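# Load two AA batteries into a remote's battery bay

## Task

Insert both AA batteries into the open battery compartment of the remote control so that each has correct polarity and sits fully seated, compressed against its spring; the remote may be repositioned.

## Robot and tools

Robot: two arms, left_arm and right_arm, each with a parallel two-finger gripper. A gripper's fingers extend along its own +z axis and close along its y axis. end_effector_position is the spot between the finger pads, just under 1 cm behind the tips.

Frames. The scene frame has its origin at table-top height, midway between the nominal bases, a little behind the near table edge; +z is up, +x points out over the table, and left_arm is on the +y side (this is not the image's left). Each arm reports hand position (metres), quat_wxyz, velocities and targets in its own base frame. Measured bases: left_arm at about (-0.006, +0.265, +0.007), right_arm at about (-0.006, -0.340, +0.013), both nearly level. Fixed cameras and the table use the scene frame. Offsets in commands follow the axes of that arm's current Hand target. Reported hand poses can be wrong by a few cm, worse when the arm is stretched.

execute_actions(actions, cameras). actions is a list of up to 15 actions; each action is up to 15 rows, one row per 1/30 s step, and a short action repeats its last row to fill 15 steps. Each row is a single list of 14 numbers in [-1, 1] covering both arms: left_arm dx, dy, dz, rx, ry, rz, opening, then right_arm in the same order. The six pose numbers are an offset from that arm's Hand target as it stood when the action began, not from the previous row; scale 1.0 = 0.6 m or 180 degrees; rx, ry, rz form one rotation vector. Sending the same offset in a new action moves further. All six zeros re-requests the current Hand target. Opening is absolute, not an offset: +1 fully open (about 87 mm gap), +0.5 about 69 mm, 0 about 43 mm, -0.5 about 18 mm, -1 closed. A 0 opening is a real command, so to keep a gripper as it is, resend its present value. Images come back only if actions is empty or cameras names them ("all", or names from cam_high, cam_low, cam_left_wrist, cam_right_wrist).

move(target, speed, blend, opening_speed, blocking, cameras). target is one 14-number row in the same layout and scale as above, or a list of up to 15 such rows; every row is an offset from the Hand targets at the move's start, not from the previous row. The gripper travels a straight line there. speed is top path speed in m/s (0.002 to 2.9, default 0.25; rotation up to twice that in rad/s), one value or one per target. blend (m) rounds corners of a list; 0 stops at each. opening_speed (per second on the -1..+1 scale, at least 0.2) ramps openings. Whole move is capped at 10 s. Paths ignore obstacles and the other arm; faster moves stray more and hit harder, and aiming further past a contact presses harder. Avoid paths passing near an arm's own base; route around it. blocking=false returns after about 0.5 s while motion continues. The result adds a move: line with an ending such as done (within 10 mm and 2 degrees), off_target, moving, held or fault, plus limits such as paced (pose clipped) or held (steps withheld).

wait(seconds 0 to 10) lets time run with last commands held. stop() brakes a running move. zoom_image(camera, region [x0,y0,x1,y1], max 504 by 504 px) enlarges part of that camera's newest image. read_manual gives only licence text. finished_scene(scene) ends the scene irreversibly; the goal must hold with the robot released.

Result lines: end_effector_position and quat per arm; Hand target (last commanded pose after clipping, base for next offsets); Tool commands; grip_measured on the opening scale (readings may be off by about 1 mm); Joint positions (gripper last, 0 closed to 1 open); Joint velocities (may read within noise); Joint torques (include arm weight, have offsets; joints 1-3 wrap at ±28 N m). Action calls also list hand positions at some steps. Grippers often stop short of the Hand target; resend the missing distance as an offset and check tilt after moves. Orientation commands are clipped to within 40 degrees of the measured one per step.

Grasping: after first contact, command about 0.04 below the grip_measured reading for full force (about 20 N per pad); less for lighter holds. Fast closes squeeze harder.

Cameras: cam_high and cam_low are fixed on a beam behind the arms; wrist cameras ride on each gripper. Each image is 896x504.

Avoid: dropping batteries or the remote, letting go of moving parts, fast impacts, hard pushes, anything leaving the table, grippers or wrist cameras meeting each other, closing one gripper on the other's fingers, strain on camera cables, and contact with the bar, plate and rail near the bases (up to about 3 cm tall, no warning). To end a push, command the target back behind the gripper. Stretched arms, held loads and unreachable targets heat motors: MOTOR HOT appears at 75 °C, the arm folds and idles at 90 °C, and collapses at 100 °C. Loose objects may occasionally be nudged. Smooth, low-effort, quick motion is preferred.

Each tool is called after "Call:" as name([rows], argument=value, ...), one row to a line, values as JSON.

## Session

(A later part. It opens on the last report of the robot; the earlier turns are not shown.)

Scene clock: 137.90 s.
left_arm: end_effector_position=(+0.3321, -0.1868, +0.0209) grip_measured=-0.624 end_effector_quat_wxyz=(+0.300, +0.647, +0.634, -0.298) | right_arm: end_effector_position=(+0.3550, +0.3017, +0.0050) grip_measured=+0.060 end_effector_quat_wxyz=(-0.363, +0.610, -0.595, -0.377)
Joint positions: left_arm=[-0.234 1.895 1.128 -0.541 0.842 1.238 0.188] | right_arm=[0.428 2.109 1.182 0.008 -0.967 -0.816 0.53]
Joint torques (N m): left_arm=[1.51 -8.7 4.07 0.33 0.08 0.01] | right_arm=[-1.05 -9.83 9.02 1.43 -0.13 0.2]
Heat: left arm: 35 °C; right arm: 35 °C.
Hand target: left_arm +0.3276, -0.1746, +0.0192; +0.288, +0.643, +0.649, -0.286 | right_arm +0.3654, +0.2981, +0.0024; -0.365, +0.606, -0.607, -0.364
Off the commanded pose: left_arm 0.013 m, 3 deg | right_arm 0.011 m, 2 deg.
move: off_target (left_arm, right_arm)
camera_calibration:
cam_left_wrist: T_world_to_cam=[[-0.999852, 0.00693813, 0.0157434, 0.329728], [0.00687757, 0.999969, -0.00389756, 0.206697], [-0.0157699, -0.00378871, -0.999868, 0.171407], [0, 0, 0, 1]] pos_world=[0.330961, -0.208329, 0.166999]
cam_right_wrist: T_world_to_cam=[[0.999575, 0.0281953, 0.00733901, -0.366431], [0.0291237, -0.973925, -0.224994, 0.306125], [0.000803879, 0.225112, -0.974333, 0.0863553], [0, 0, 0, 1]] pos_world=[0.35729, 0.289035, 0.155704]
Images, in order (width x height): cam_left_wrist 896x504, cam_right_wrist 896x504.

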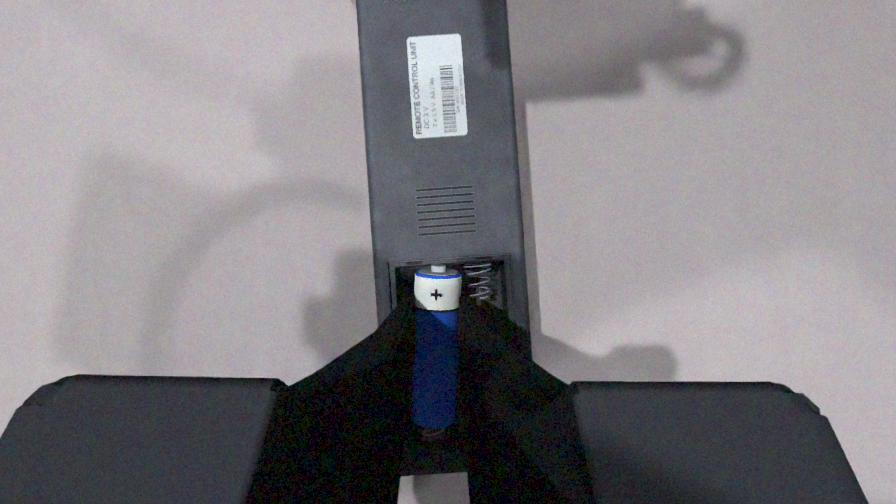

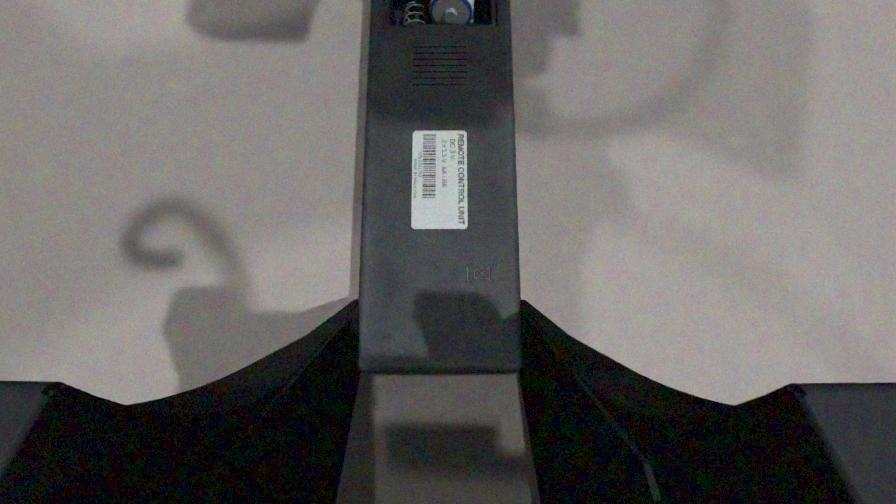

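Call:
move(target=[0.0089,0,-0.0099,0,0,0,-0.68,0,0,0,0,0,0,0.02], speed=0.1, cameras=["cam_left_wrist"])

Call:
zoom_image(camera="cam_left_wrist", region=[350, 220, 550, 460])

Scene clock: 138.93 s.
left_arm: end_effector_position=(+0.3320, -0.1850, +0.0227) grip_measured=-0.624 end_effector_quat_wxyz=(+0.306, +0.648, +0.628, -0.303) | right_arm: end_effector_position=(+0.3543, +0.3027, +0.0051) grip_measured=+0.060 end_effector_quat_wxyz=(-0.363, +0.610, -0.594, -0.378)
Joint positions: left_arm=[-0.221 1.895 1.128 -0.552 0.865 1.265 0.188] | right_arm=[0.43 2.109 1.182 0.009 -0.967 -0.816 0.53]
Joint torques (N m): left_arm=[2.22 -8.73 4.04 0.16 -0.06 0.07] | right_arm=[-1.35 -9.83 9.01 1.43 -0.13 0.2]
Heat: left arm: 35 °C; right arm: 35 °C.
Hand target: left_arm +0.3276, -0.1666, +0.0192; +0.288, +0.643, +0.649, -0.286 | right_arm +0.3655, +0.2980, +0.0024; -0.365, +0.606, -0.607, -0.364
Off the commanded pose: left_arm 0.019 m, 4 deg | right_arm 0.012 m, 2 deg.
move: off_target (left_arm, right_arm)
camera_calibration:
cam_left_wrist: T_world_to_cam=[[-0.999802, 0.016896, 0.010553, 0.331551], [0.0166569, 0.999612, -0.022345, 0.202031], [-0.0109264, -0.0221648, -0.999695, 0.168239], [0, 0, 0, 1]] pos_world=[0.329958, -0.203825, 0.169203]
Images, in order (width x height): cam_left_wrist 896x504.

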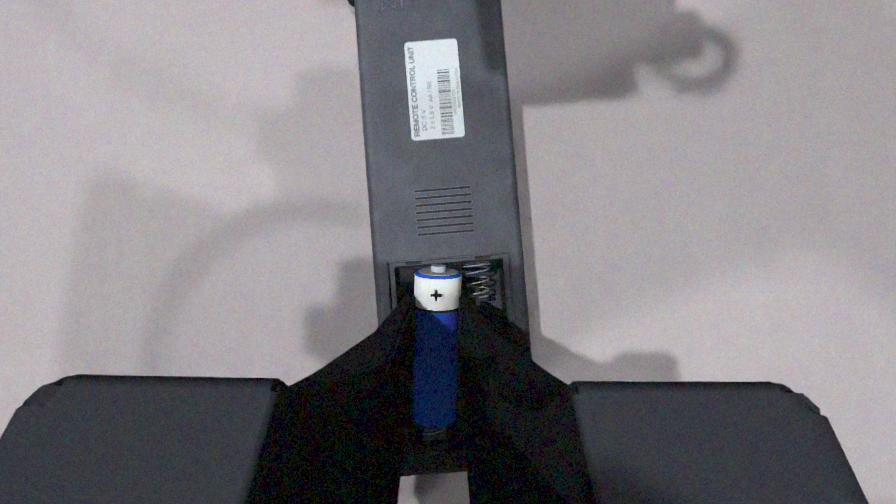

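Scaled by 2.100 from the camera's 896x504 image, which has a finer 1280x720 frame.

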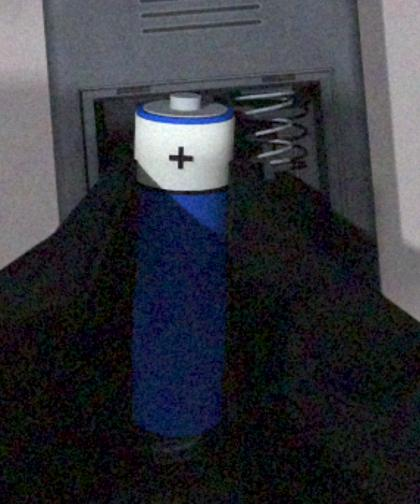

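Call:
move(target=[0.0144,0,0.004,0,0.083,0,-0.68,0,0,0,0,0,0,0.02], speed=0.1, cameras=["cam_left_wrist","cam_right_wrist"])

Call:
zoom_image(camera="cam_right_wrist", region=[360, 0, 540, 90])

Call:
zoom_image(camera="cam_left_wrist", region=[350, 220, 550, 460])

Scene clock: 140.90 s.
left_arm: end_effector_position=(+0.3300, -0.1845, +0.0198) grip_measured=-0.624 end_effector_quat_wxyz=(+0.246, +0.674, +0.653, -0.241) | right_arm: end_effector_position=(+0.3534, +0.3038, +0.0051) grip_measured=+0.060 end_effector_quat_wxyz=(-0.362, +0.611, -0.593, -0.378)
Joint positions: left_arm=[-0.303 1.883 1.181 -0.625 0.667 1.216 0.188] | right_arm=[0.434 2.109 1.182 0.009 -0.967 -0.816 0.53]
Joint torques (N m): left_arm=[0.46 -7.21 6.6 -0.03 -0.72 -0.08] | right_arm=[-1.63 -9.85 8.98 1.43 -0.13 0.2]
Heat: left arm: 35 °C; right arm: 35 °C.
Hand target: left_arm +0.3275, -0.1626, +0.0111; +0.202, +0.675, +0.681, -0.200 | right_arm +0.3654, +0.2981, +0.0024; -0.365, +0.606, -0.607, -0.364
Off the commanded pose: left_arm 0.024 m, 8 deg | right_arm 0.014 m, 2 deg.
move: off_target (left_arm, right_arm)
camera_calibration:
cam_left_wrist: T_world_to_cam=[[-0.999889, 0.0131911, 0.00695481, 0.328938], [0.014157, 0.986231, 0.164769, 0.196128], [-0.00468556, 0.164849, -0.986308, 0.197555], [0, 0, 0, 1]] pos_world=[0.327051, -0.230333, 0.160246]
cam_right_wrist: T_world_to_cam=[[0.999393, 0.0339044, 0.00796222, -0.366489], [0.0348266, -0.973669, -0.225293, 0.306182], [0.000114153, 0.225433, -0.974259, 0.0861218], [0, 0, 0, 1]] pos_world=[0.355593, 0.291131, 0.155804]
Images, in order (width x height): cam_left_wrist 896x504, cam_right_wrist 896x504.

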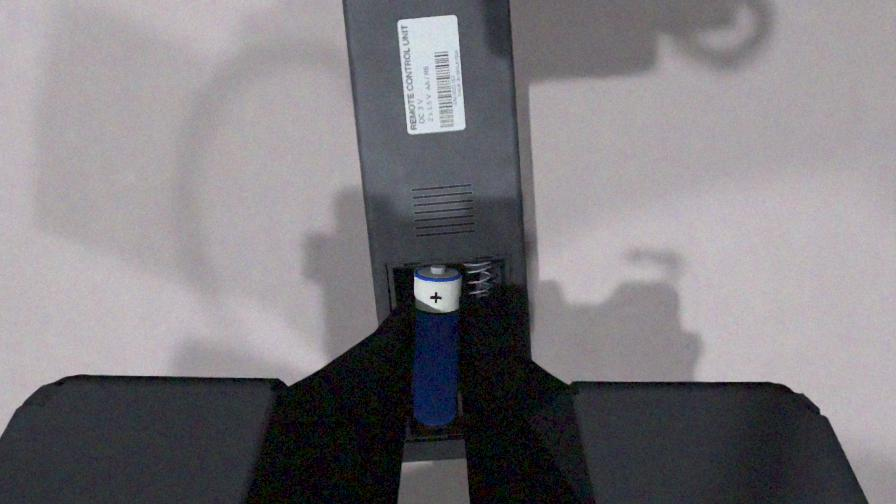

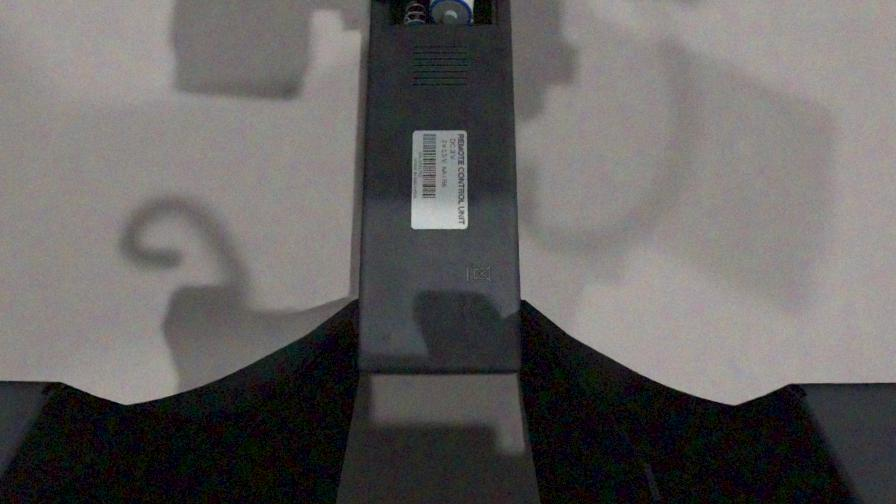

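Scaled by 2.800 from the camera's 896x504 image, which has a finer 1280x720 frame.

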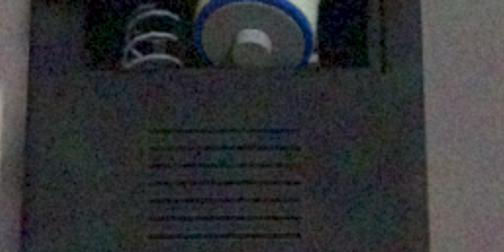

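Scaled by 2.100 from the camera's 896x504 image, which has a finer 1280x720 frame.

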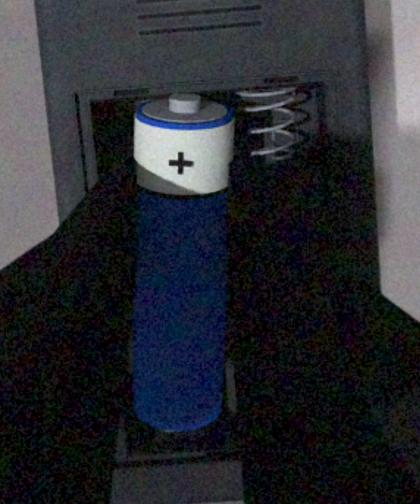

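Call:
move(target=[0.0,0,0.0,0,0,0,-0.5,0,0,0,0,0,0,0.02], opening_speed=0.5, speed=0.1, cameras=["cam_left_wrist","cam_right_wrist"])

Call:
zoom_image(camera="cam_right_wrist", region=[360, 0, 540, 90])

Call:
zoom_image(camera="cam_left_wrist", region=[350, 220, 550, 460])

Scene clock: 141.60 s.
left_arm: end_effector_position=(+0.3281, -0.1819, +0.0178) grip_measured=-0.500 end_effector_quat_wxyz=(+0.237, +0.676, +0.657, -0.235) | right_arm: end_effector_position=(+0.3535, +0.3038, +0.0051) grip_measured=+0.060 end_effector_quat_wxyz=(-0.362, +0.611, -0.593, -0.378)
Joint positions: left_arm=[-0.307 1.883 1.181 -0.636 0.645 1.215 0.25] | right_arm=[0.434 2.109 1.182 0.009 -0.966 -0.816 0.53]
Joint torques (N m): left_arm=[0.75 -7.05 6.68 0.07 -0.56 -0.09] | right_arm=[-1.63 -9.85 8.99 1.43 -0.13 0.2]
Heat: left arm: 35 °C; right arm: 35 °C.
Hand target: left_arm +0.3274, -0.1626, +0.0111; +0.201, +0.675, +0.681, -0.200 | right_arm +0.3654, +0.2981, +0.0024; -0.365, +0.606, -0.607, -0.364
Off the commanded pose: left_arm 0.020 m, 6 deg | right_arm 0.013 m, 2 deg.
move: off_target (left_arm, right_arm)
camera_calibration:
cam_left_wrist: T_world_to_cam=[[-0.999857, 0.0115563, 0.0123667, 0.326535], [0.0136715, 0.98216, 0.187551, 0.192911], [-0.00997862, 0.187694, -0.982177, 0.200939], [0, 0, 0, 1]] pos_world=[0.325856, -0.230958, 0.157139]
cam_right_wrist: T_world_to_cam=[[0.999397, 0.0336918, 0.00842209, -0.366597], [0.0347231, -0.973698, -0.225181, 0.306207], [0.000613807, 0.225338, -0.974281, 0.0859751], [0, 0, 0, 1]] pos_world=[0.35569, 0.291131, 0.155803]
Images, in order (width x height): cam_left_wrist 896x504, cam_right_wrist 896x504.

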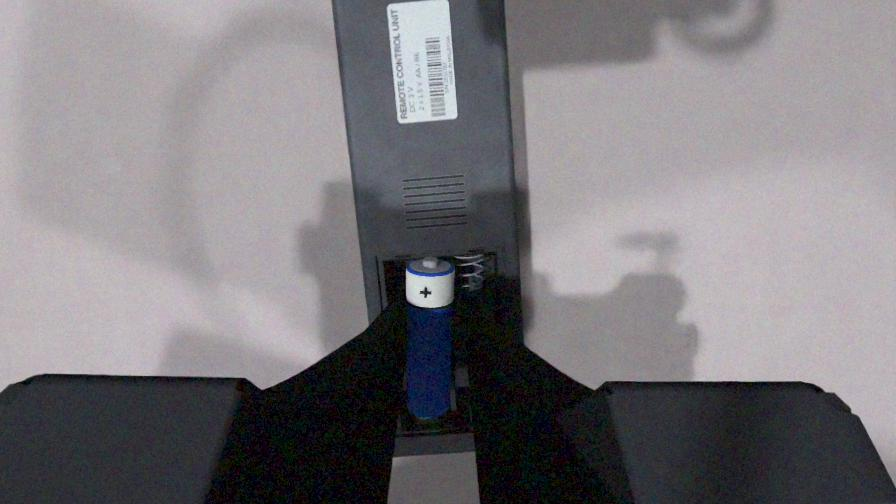

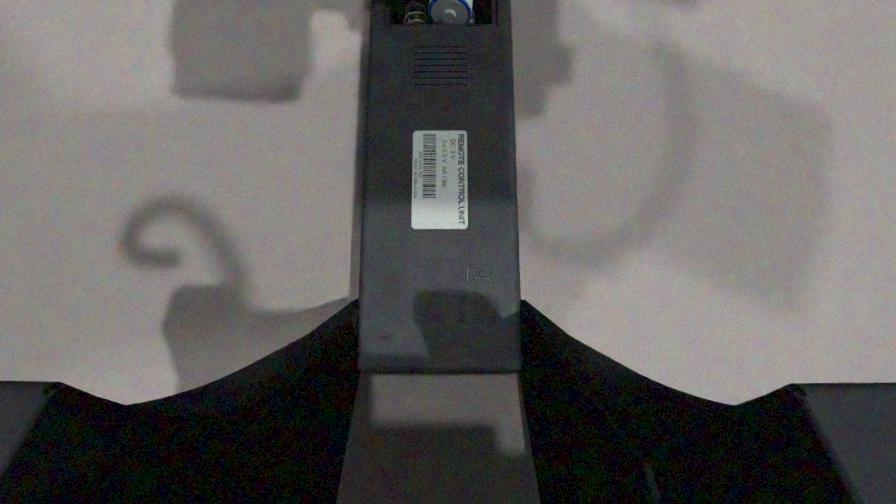

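Scaled by 2.800 from the camera's 896x504 image, which has a finer 1280x720 frame.

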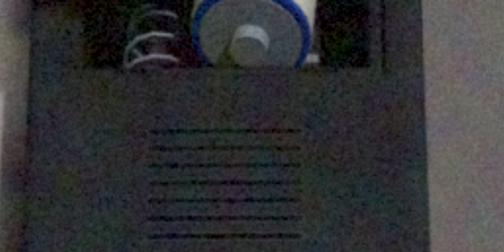

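Scaled by 2.100 from the camera's 896x504 image, which has a finer 1280x720 frame.

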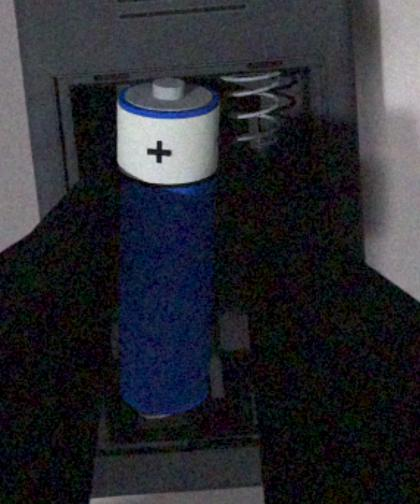

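Call:
move([
  [-0.0572,0,-0.0622,0,-0.03,0,-0.5,0,0,0,0,0,0,0.02],
  [-0.0961,0,-0.0373,0,-0.03,0,-1,0,0,0,0,0,0,0.02],
], speed=0.12, cameras=["cam_left_wrist","cam_right_wrist"])

Call:
zoom_image(camera="cam_right_wrist", region=[360, 0, 540, 90])

Call:
zoom_image(camera="cam_left_wrist", region=[350, 200, 570, 460])

Scene clock: 145.23 s.
left_arm: end_effector_position=(+0.3123, -0.1929, +0.0462) grip_measured=-1.000 end_effector_quat_wxyz=(+0.206, +0.661, +0.678, -0.247) | right_arm: end_effector_position=(+0.3541, +0.3031, +0.0050) grip_measured=+0.060 end_effector_quat_wxyz=(-0.363, +0.611, -0.594, -0.377)
Joint positions: left_arm=[-0.355 1.842 1.26 -0.78 0.625 1.122 0] | right_arm=[0.432 2.109 1.182 0.009 -0.965 -0.816 0.53]
Joint torques (N m): left_arm=[0.1 -8.1 9.69 0.71 0.26 -0.07] | right_arm=[-1.47 -9.84 8.99 1.43 -0.15 0.2]
Heat: left arm: 35 °C; right arm: 35 °C.
Hand target: left_arm +0.3277, -0.1988, +0.0613; +0.233, +0.665, +0.671, -0.232 | right_arm +0.3654, +0.2981, +0.0024; -0.365, +0.606, -0.607, -0.364
Off the commanded pose: left_arm 0.022 m, 4 deg | right_arm 0.013 m, 2 deg.
move: off_target (left_arm, right_arm); target 2's new opening was sent with left_arm's hand 0.022 m and 4 deg from that target
camera_calibration:
cam_left_wrist: T_world_to_cam=[[-0.996073, -0.0186148, 0.0865596, 0.300182], [0.000481148, 0.976496, 0.215534, 0.200385], [-0.0885372, 0.214729, -0.972652, 0.260093], [0, 0, 0, 1]] pos_world=[0.321935, -0.245937, 0.183807]
cam_right_wrist: T_world_to_cam=[[0.999467, 0.0314519, 0.0087956, -0.366506], [0.0326237, -0.973962, -0.224353, 0.306382], [0.00151025, 0.224521, -0.974468, 0.0859369], [0, 0, 0, 1]] pos_world=[0.356186, 0.290637, 0.155704]
Images, in order (width x height): cam_left_wrist 896x504, cam_right_wrist 896x504.

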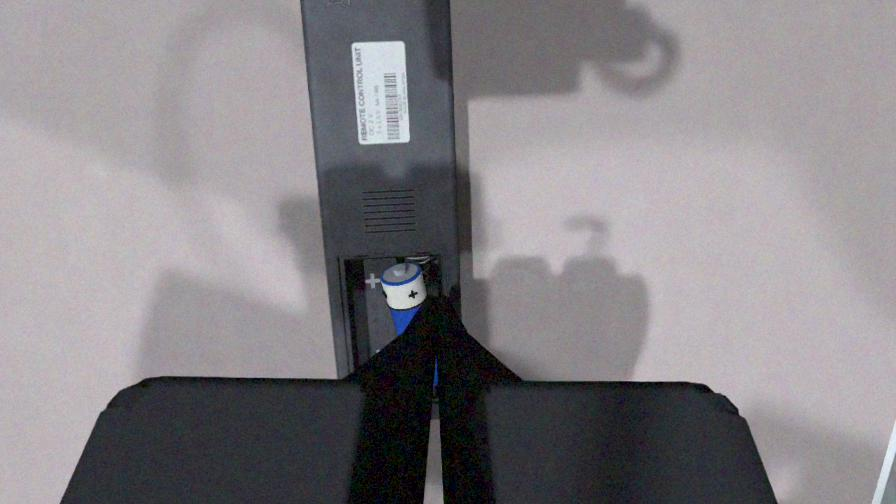

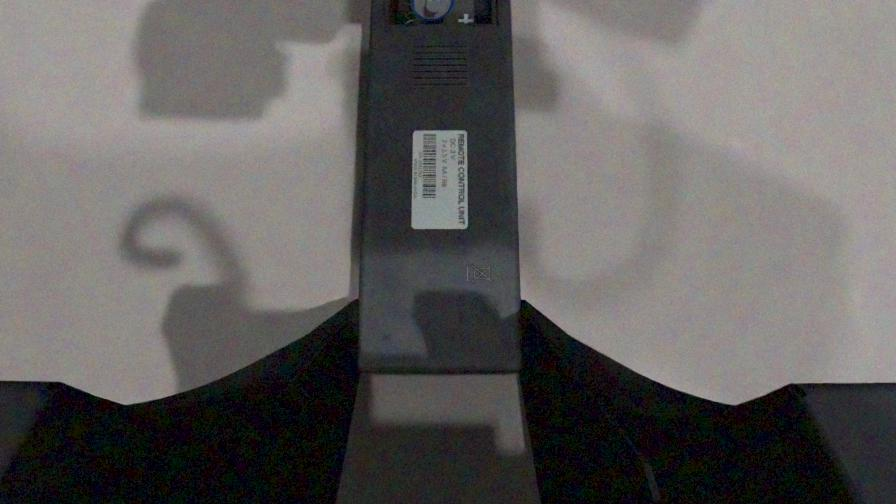

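Scaled by 2.800 from the camera's 896x504 image, which has a finer 1280x720 frame.

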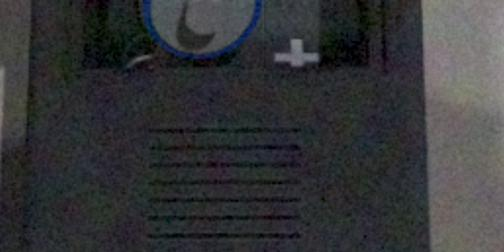

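Scaled by 1.938 from the camera's 896x504 image, which has a finer 1280x720 frame.

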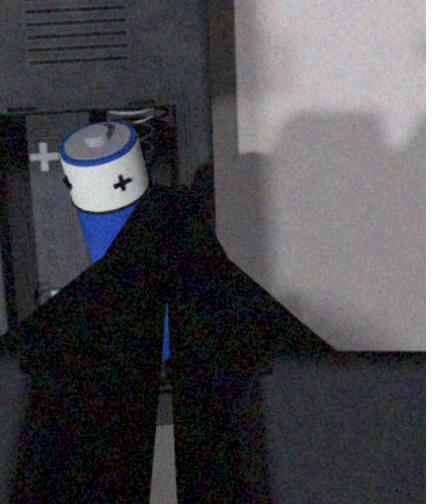

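Call:
move([
  [-0.05,0,-0.07,0,-0.05,0,-1,0,0,0,0,0,0,0.02],
  [-0.05,0,-0.07,0,-0.05,0,-0.2,0,0,0,0,0,0,0.02],
], speed=0.12, cameras=["cam_left_wrist","cam_right_wrist","cam_low"])

Call:
zoom_image(camera="cam_left_wrist", region=[300, 180, 560, 460])

Scene clock: 147.30 s.
left_arm: end_effector_position=(+0.3182, -0.1935, +0.0893) grip_measured=-0.200 end_effector_quat_wxyz=(+0.255, +0.638, +0.665, -0.293) | right_arm: end_effector_position=(+0.3541, +0.3031, +0.0050) grip_measured=+0.060 end_effector_quat_wxyz=(-0.363, +0.611, -0.594, -0.377)
Joint positions: left_arm=[-0.289 1.791 1.32 -0.86 0.77 1.143 0.4] | right_arm=[0.432 2.109 1.182 0.009 -0.965 -0.816 0.53]
Joint torques (N m): left_arm=[0.69 -9.39 10.1 0.47 0.48 0.13] | right_arm=[-1.47 -9.84 9.01 1.43 -0.14 0.2]
Heat: left arm: 35 °C; right arm: 35 °C.
Hand target: left_arm +0.3278, -0.1962, +0.1128; +0.285, +0.645, +0.650, -0.283 | right_arm +0.3654, +0.2981, +0.0024; -0.365, +0.606, -0.607, -0.364
Off the commanded pose: left_arm 0.026 m, 4 deg | right_arm 0.013 m, 2 deg.
move: off_target (left_arm, right_arm); target 2's new opening was sent with left_arm's hand 0.026 m and 4 deg from that target
camera_calibration:
cam_left_wrist: T_world_to_cam=[[-0.995617, -0.0242221, 0.0903297, 0.300665], [-0.0176736, 0.997204, 0.072603, 0.214213], [-0.0918358, 0.0706883, -0.993262, 0.277666], [0, 0, 0, 1]] pos_world=[0.328633, -0.225959, 0.233083]
cam_right_wrist: T_world_to_cam=[[0.999467, 0.0314519, 0.0087956, -0.366506], [0.0326237, -0.973962, -0.224353, 0.306382], [0.00151025, 0.224521, -0.974468, 0.0859369], [0, 0, 0, 1]] pos_world=[0.356186, 0.290637, 0.155704]
Images, in order (width x height): cam_low 896x504, cam_left_wrist 896x504, cam_right_wrist 896x504.

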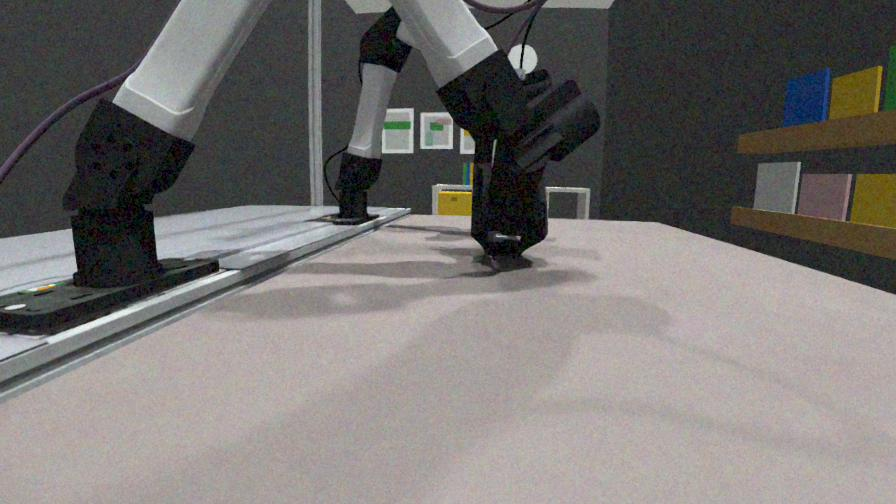

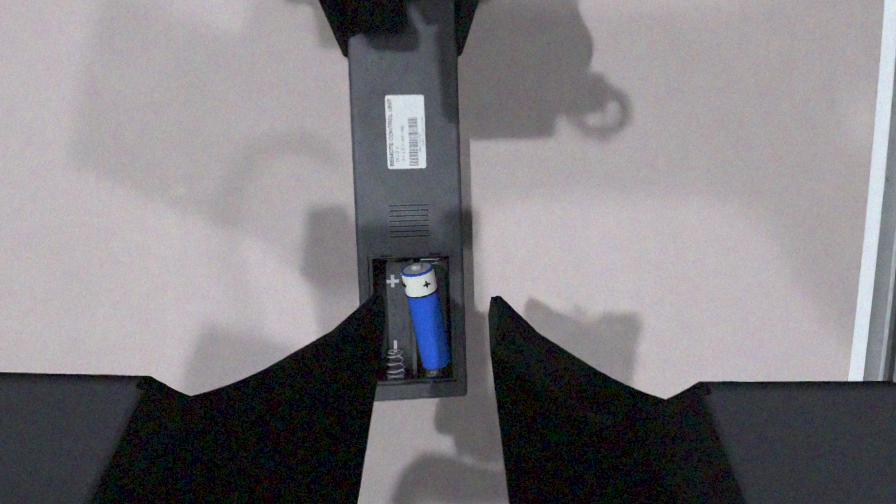

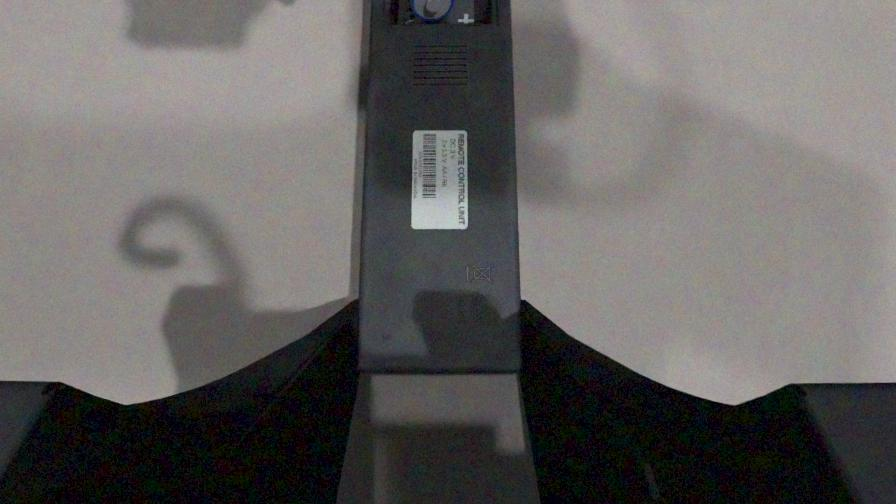

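Scaled by 1.800 from the camera's 896x504 image, which has a finer 1280x720 frame.

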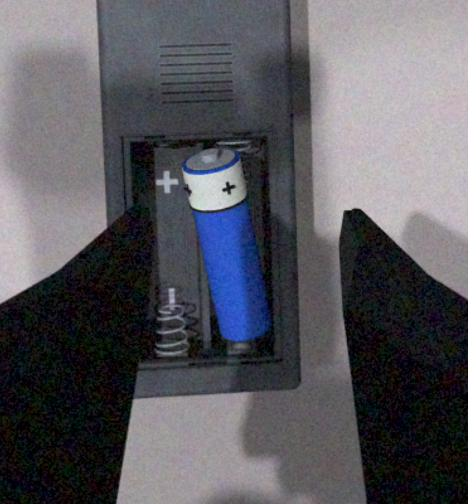

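Call:
move(target=[0.073,-0.017,0.057,-0.041,0,-0.038,-0.45,0,0,0,0,0,0,0.02], speed=0.12, cameras=["cam_left_wrist"])

Call:
zoom_image(camera="cam_left_wrist", region=[300, 180, 560, 460])

Scene clock: 149.23 s.
left_arm: end_effector_position=(+0.3172, -0.1886, +0.0488) grip_measured=-0.450 end_effector_quat_wxyz=(+0.294, +0.580, +0.712, -0.265) | right_arm: end_effector_position=(+0.3541, +0.3031, +0.0050) grip_measured=+0.060 end_effector_quat_wxyz=(-0.363, +0.611, -0.594, -0.377)
Joint positions: left_arm=[-0.289 1.718 1.036 -0.464 0.717 0.918 0.275] | right_arm=[0.432 2.109 1.182 0.009 -0.965 -0.816 0.53]
Joint torques (N m): left_arm=[-0.53 -8.72 5.26 1.06 0.27 -0.08] | right_arm=[-1.46 -9.83 9.02 1.43 -0.15 0.2]
Heat: left arm: 36 °C; right arm: 35 °C.
Hand target: left_arm +0.3175, -0.1919, +0.0575; +0.309, +0.585, +0.705, -0.257 | right_arm +0.3654, +0.2981, +0.0024; -0.365, +0.606, -0.607, -0.364
Off the commanded pose: left_arm 0.009 m, 2 deg | right_arm 0.013 m, 2 deg.
move: off_target (right_arm)
camera_calibration:
cam_left_wrist: T_world_to_cam=[[-0.978808, -0.195093, 0.0622384, 0.267293], [-0.191777, 0.979869, 0.0554796, 0.264963], [-0.0718091, 0.042368, -0.996518, 0.225452], [0, 0, 0, 1]] pos_world=[0.328632, -0.217034, 0.193331]
Images, in order (width x height): cam_left_wrist 896x504.

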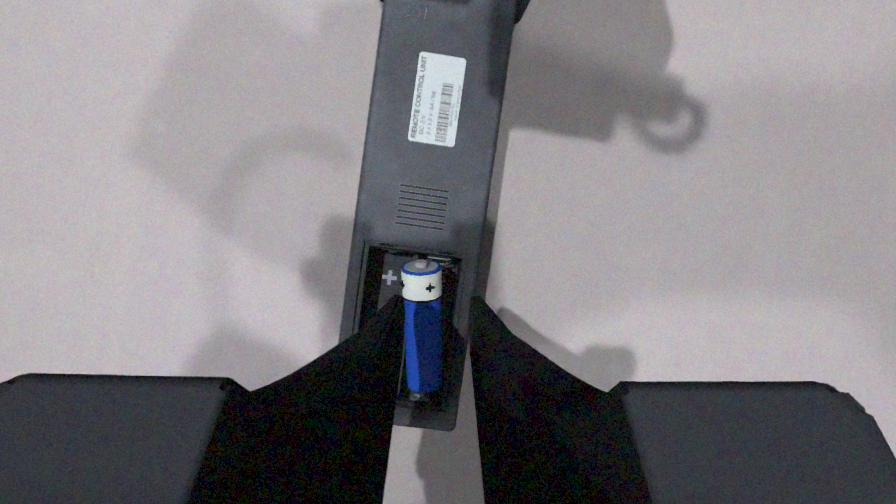

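Scaled by 1.800 from the camera's 896x504 image, which has a finer 1280x720 frame.

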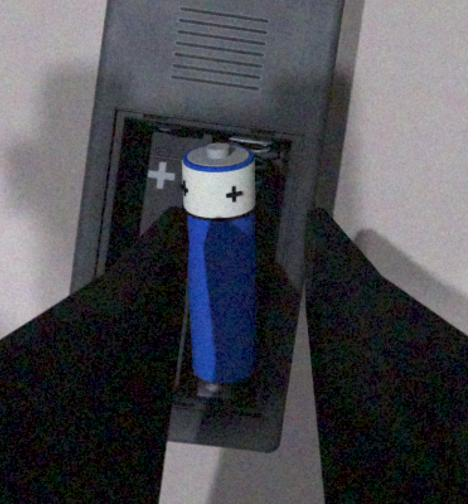

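Call:
move([
  [0.0433,0.0083,0.0397,0,0,0,-0.45,0,0,0,0,0,0,0.02],
  [0.0433,0.0083,0.0397,0,0,0,-0.68,0,0,0,0,0,0,0.02],
], speed=0.1, opening_speed=0.7, cameras=["cam_left_wrist"])

Call:
zoom_image(camera="cam_left_wrist", region=[300, 180, 560, 460])

Scene clock: 151.03 s.
left_arm: end_effector_position=(+0.3236, -0.1905, +0.0290) grip_measured=-0.639 end_effector_quat_wxyz=(+0.311, +0.584, +0.704, -0.258) | right_arm: end_effector_position=(+0.3544, +0.3029, +0.0048) grip_measured=+0.060 end_effector_quat_wxyz=(-0.363, +0.611, -0.594, -0.376)
Joint positions: left_arm=[-0.289 1.753 0.975 -0.327 0.717 0.918 0.18] | right_arm=[0.432 2.109 1.182 0.009 -0.964 -0.817 0.53]
Joint torques (N m): left_arm=[0.02 -5.2 5.07 1.12 0.28 0.04] | right_arm=[-1.42 -9.84 9.02 1.43 -0.16 0.21]
Heat: left arm: 35 °C; right arm: 35 °C.
Hand target: left_arm +0.3224, -0.1909, +0.0223; +0.309, +0.585, +0.704, -0.257 | right_arm +0.3654, +0.2981, +0.0024; -0.365, +0.606, -0.607, -0.364
Off the commanded pose: left_arm 0.007 m, 0 deg | right_arm 0.012 m, 2 deg.
move: off_target (right_arm)
camera_calibration:
cam_left_wrist: T_world_to_cam=[[-0.980524, -0.194643, 0.0261933, 0.276115], [-0.19364, 0.980392, 0.0365485, 0.270481], [-0.0327936, 0.0307646, -0.998989, 0.191403], [0, 0, 0, 1]] pos_world=[0.329391, -0.217322, 0.174091]
Images, in order (width x height): cam_left_wrist 896x504.

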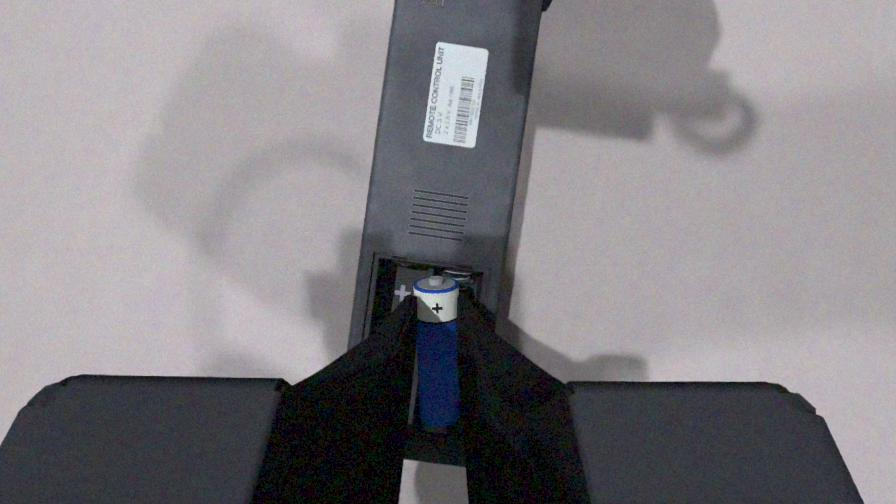

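Scaled by 1.800 from the camera's 896x504 image, which has a finer 1280x720 frame.

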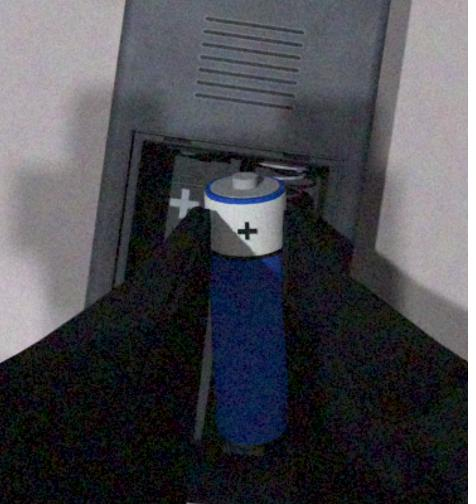

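Call:
move(target=[-0.06,0.0,-0.055,0,0,0,-0.7,0,0,0,0,0,0,0.02], speed=0.1, cameras=["cam_left_wrist","cam_right_wrist"])

Call:
zoom_image(camera="cam_left_wrist", region=[300, 180, 560, 460])

Scene clock: 152.43 s.
left_arm: end_effector_position=(+0.3120, -0.1856, +0.0500) grip_measured=-0.640 end_effector_quat_wxyz=(+0.283, +0.578, +0.718, -0.265) | right_arm: end_effector_position=(+0.3544, +0.3029, +0.0048) grip_measured=+0.060 end_effector_quat_wxyz=(-0.363, +0.611, -0.594, -0.376)
Joint positions: left_arm=[-0.289 1.708 1.04 -0.501 0.709 0.918 0.18] | right_arm=[0.432 2.109 1.182 0.009 -0.964 -0.817 0.53]
Joint torques (N m): left_arm=[-0.01 -8.38 9.83 0.77 0.37 0.02] | right_arm=[-1.44 -9.84 9.02 1.43 -0.16 0.21]
Heat: left arm: 36 °C; right arm: 35 °C.
Hand target: left_arm +0.3225, -0.1910, +0.0710; +0.309, +0.585, +0.705, -0.257 | right_arm +0.3654, +0.2981, +0.0024; -0.365, +0.606, -0.607, -0.364
Off the commanded pose: left_arm 0.024 m, 4 deg | right_arm 0.012 m, 2 deg.
move: off_target (left_arm, right_arm)
camera_calibration:
cam_left_wrist: T_world_to_cam=[[-0.976679, -0.199632, 0.0790239, 0.260373], [-0.194015, 0.978249, 0.0733895, 0.260555], [-0.091956, 0.0563461, -0.994168, 0.234872], [0, 0, 0, 1]] pos_world=[0.326451, -0.216143, 0.193804]
cam_right_wrist: T_world_to_cam=[[0.999486, 0.030464, 0.00996574, -0.366596], [0.0319204, -0.974245, -0.223223, 0.306397], [0.00290878, 0.223427, -0.974716, 0.0856213], [0, 0, 0, 1]] pos_world=[0.356378, 0.290543, 0.155505]
Images, in order (width x height): cam_left_wrist 896x504, cam_right_wrist 896x504.

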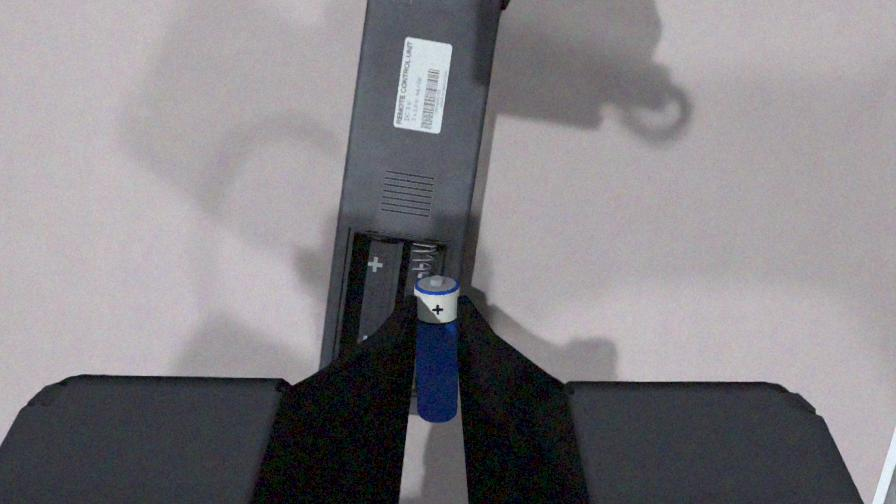

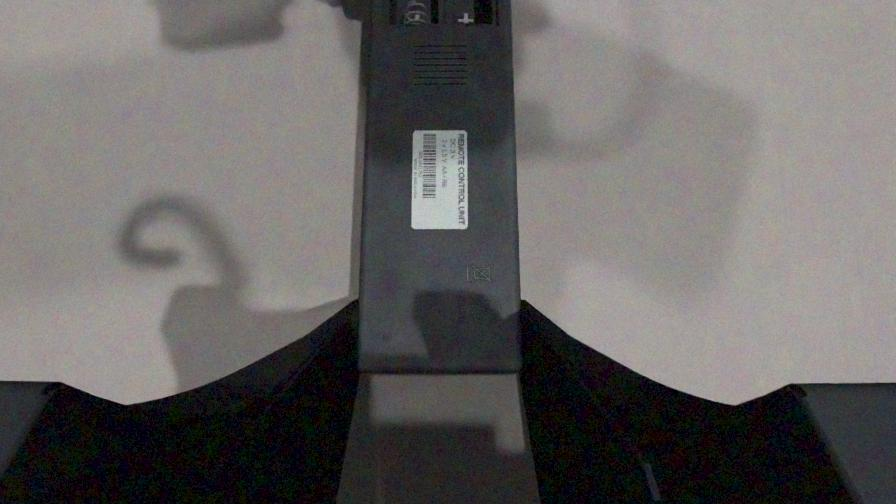

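Scaled by 1.800 from the camera's 896x504 image, which has a finer 1280x720 frame.

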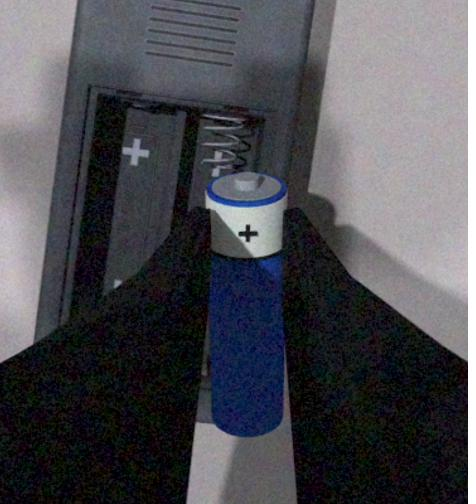

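Call:
move(target=[0.03,0.02,0.028,0.025,0,0.023,-0.7,0,0,0,0,0,0,0.02], speed=0.08, cameras=["cam_left_wrist","cam_right_wrist"])

Call:
zoom_image(camera="cam_left_wrist", region=[300, 180, 560, 460])

Scene clock: 154.27 s.
left_arm: end_effector_position=(+0.3234, -0.1862, +0.0387) grip_measured=-0.640 end_effector_quat_wxyz=(+0.282, +0.619, +0.680, -0.273) | right_arm: end_effector_position=(+0.3544, +0.3029, +0.0048) grip_measured=+0.060 end_effector_quat_wxyz=(-0.363, +0.611, -0.594, -0.376)
Joint positions: left_arm=[-0.27 1.8 1.107 -0.549 0.752 1.077 0.18] | right_arm=[0.432 2.109 1.182 0.009 -0.964 -0.817 0.53]
Joint torques (N m): left_arm=[0.8 -5.63 9.91 0.62 0.49 0.12] | right_arm=[-1.42 -9.84 9.01 1.43 -0.16 0.21]
Heat: left arm: 35 °C; right arm: 35 °C.
Hand target: left_arm +0.3341, -0.1889, +0.0464; +0.294, +0.622, +0.672, -0.273 | right_arm +0.3654, +0.2981, +0.0024; -0.365, +0.606, -0.607, -0.364
Off the commanded pose: left_arm 0.014 m, 2 deg | right_arm 0.012 m, 2 deg.
move: off_target (left_arm, right_arm)
camera_calibration:
cam_left_wrist: T_world_to_cam=[[-0.994461, -0.093148, 0.0486854, 0.299036], [-0.090085, 0.99402, 0.0617206, 0.233849], [-0.0541434, 0.0569929, -0.996905, 0.212807], [0, 0, 0, 1]] pos_world=[0.329968, -0.216724, 0.183157]
cam_right_wrist: T_world_to_cam=[[0.999486, 0.030464, 0.00996574, -0.366596], [0.0319204, -0.974245, -0.223223, 0.306397], [0.00290878, 0.223427, -0.974716, 0.0856213], [0, 0, 0, 1]] pos_world=[0.356378, 0.290543, 0.155505]
Images, in order (width x height): cam_left_wrist 896x504, cam_right_wrist 896x504.

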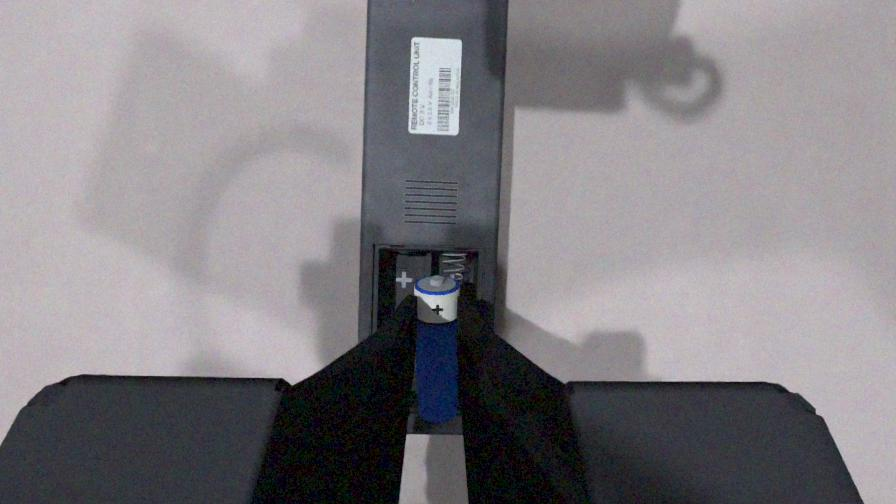

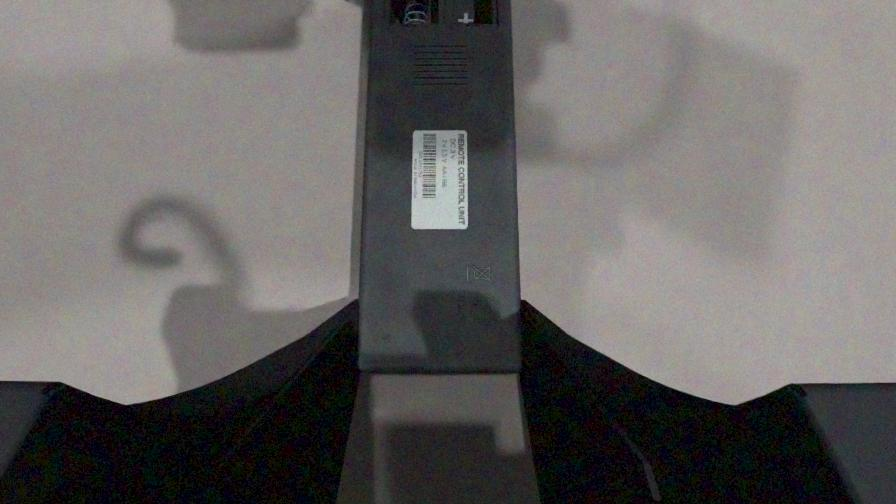

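Scaled by 1.800 from the camera's 896x504 image, which has a finer 1280x720 frame.

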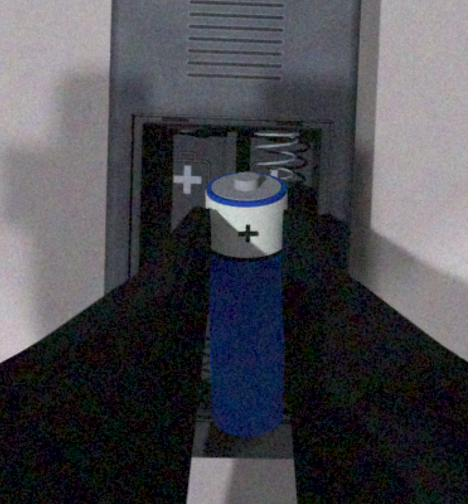

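Call:
move(target=[-0.0183,0.012,-0.017,0,0,0,-0.7,0,0,0,0,0,0,0.02], speed=0.08, cameras=["cam_left_wrist"])

Call:
zoom_image(camera="cam_left_wrist", region=[300, 180, 560, 460])

Scene clock: 155.50 s.
left_arm: end_effector_position=(+0.3317, -0.1858, +0.0550) grip_measured=-0.640 end_effector_quat_wxyz=(+0.284, +0.620, +0.679, -0.272) | right_arm: end_effector_position=(+0.3544, +0.3029, +0.0048) grip_measured=+0.060 end_effector_quat_wxyz=(-0.363, +0.611, -0.594, -0.376)
Joint positions: left_arm=[-0.262 1.8 1.177 -0.621 0.755 1.087 0.18] | right_arm=[0.432 2.109 1.182 0.009 -0.964 -0.817 0.53]
Joint torques (N m): left_arm=[0.77 -5.49 9.94 0.62 0.48 0.11] | right_arm=[-1.44 -9.85 9.01 1.43 -0.16 0.21]
Heat: left arm: 35 °C; right arm: 35 °C.
Hand target: left_arm +0.3414, -0.1882, +0.0613; +0.295, +0.622, +0.672, -0.273 | right_arm +0.3654, +0.2981, +0.0024; -0.365, +0.606, -0.607, -0.364
Off the commanded pose: left_arm 0.012 m, 1 deg | right_arm 0.012 m, 2 deg.
move: off_target (left_arm, right_arm)
camera_calibration:
cam_left_wrist: T_world_to_cam=[[-0.994701, -0.0929932, 0.0438512, 0.306915], [-0.0903087, 0.994125, 0.0596708, 0.233529], [-0.0491425, 0.0553945, -0.997254, 0.227583], [0, 0, 0, 1]] pos_world=[0.337563, -0.216223, 0.199565]
Images, in order (width x height): cam_left_wrist 896x504.

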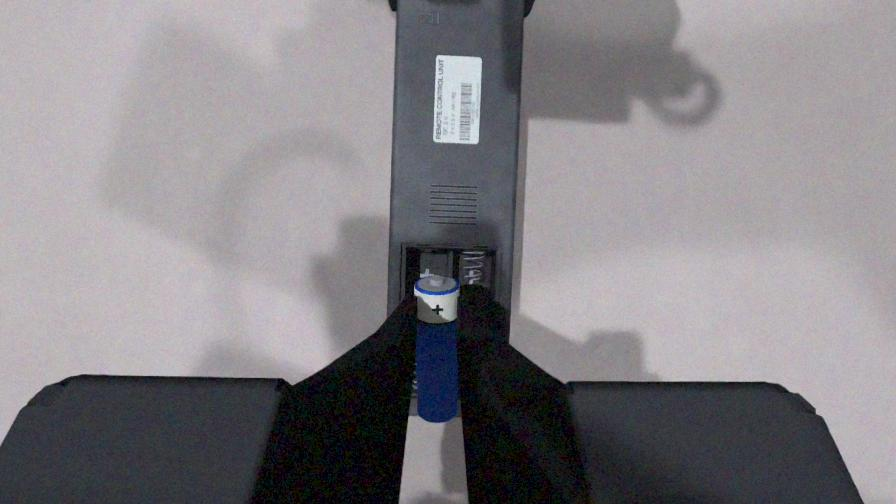

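Scaled by 1.800 from the camera's 896x504 image, which has a finer 1280x720 frame.

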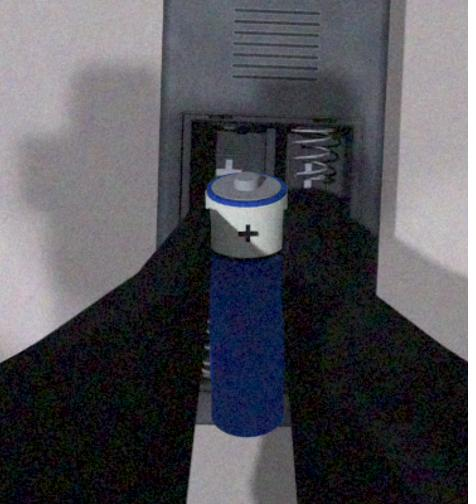

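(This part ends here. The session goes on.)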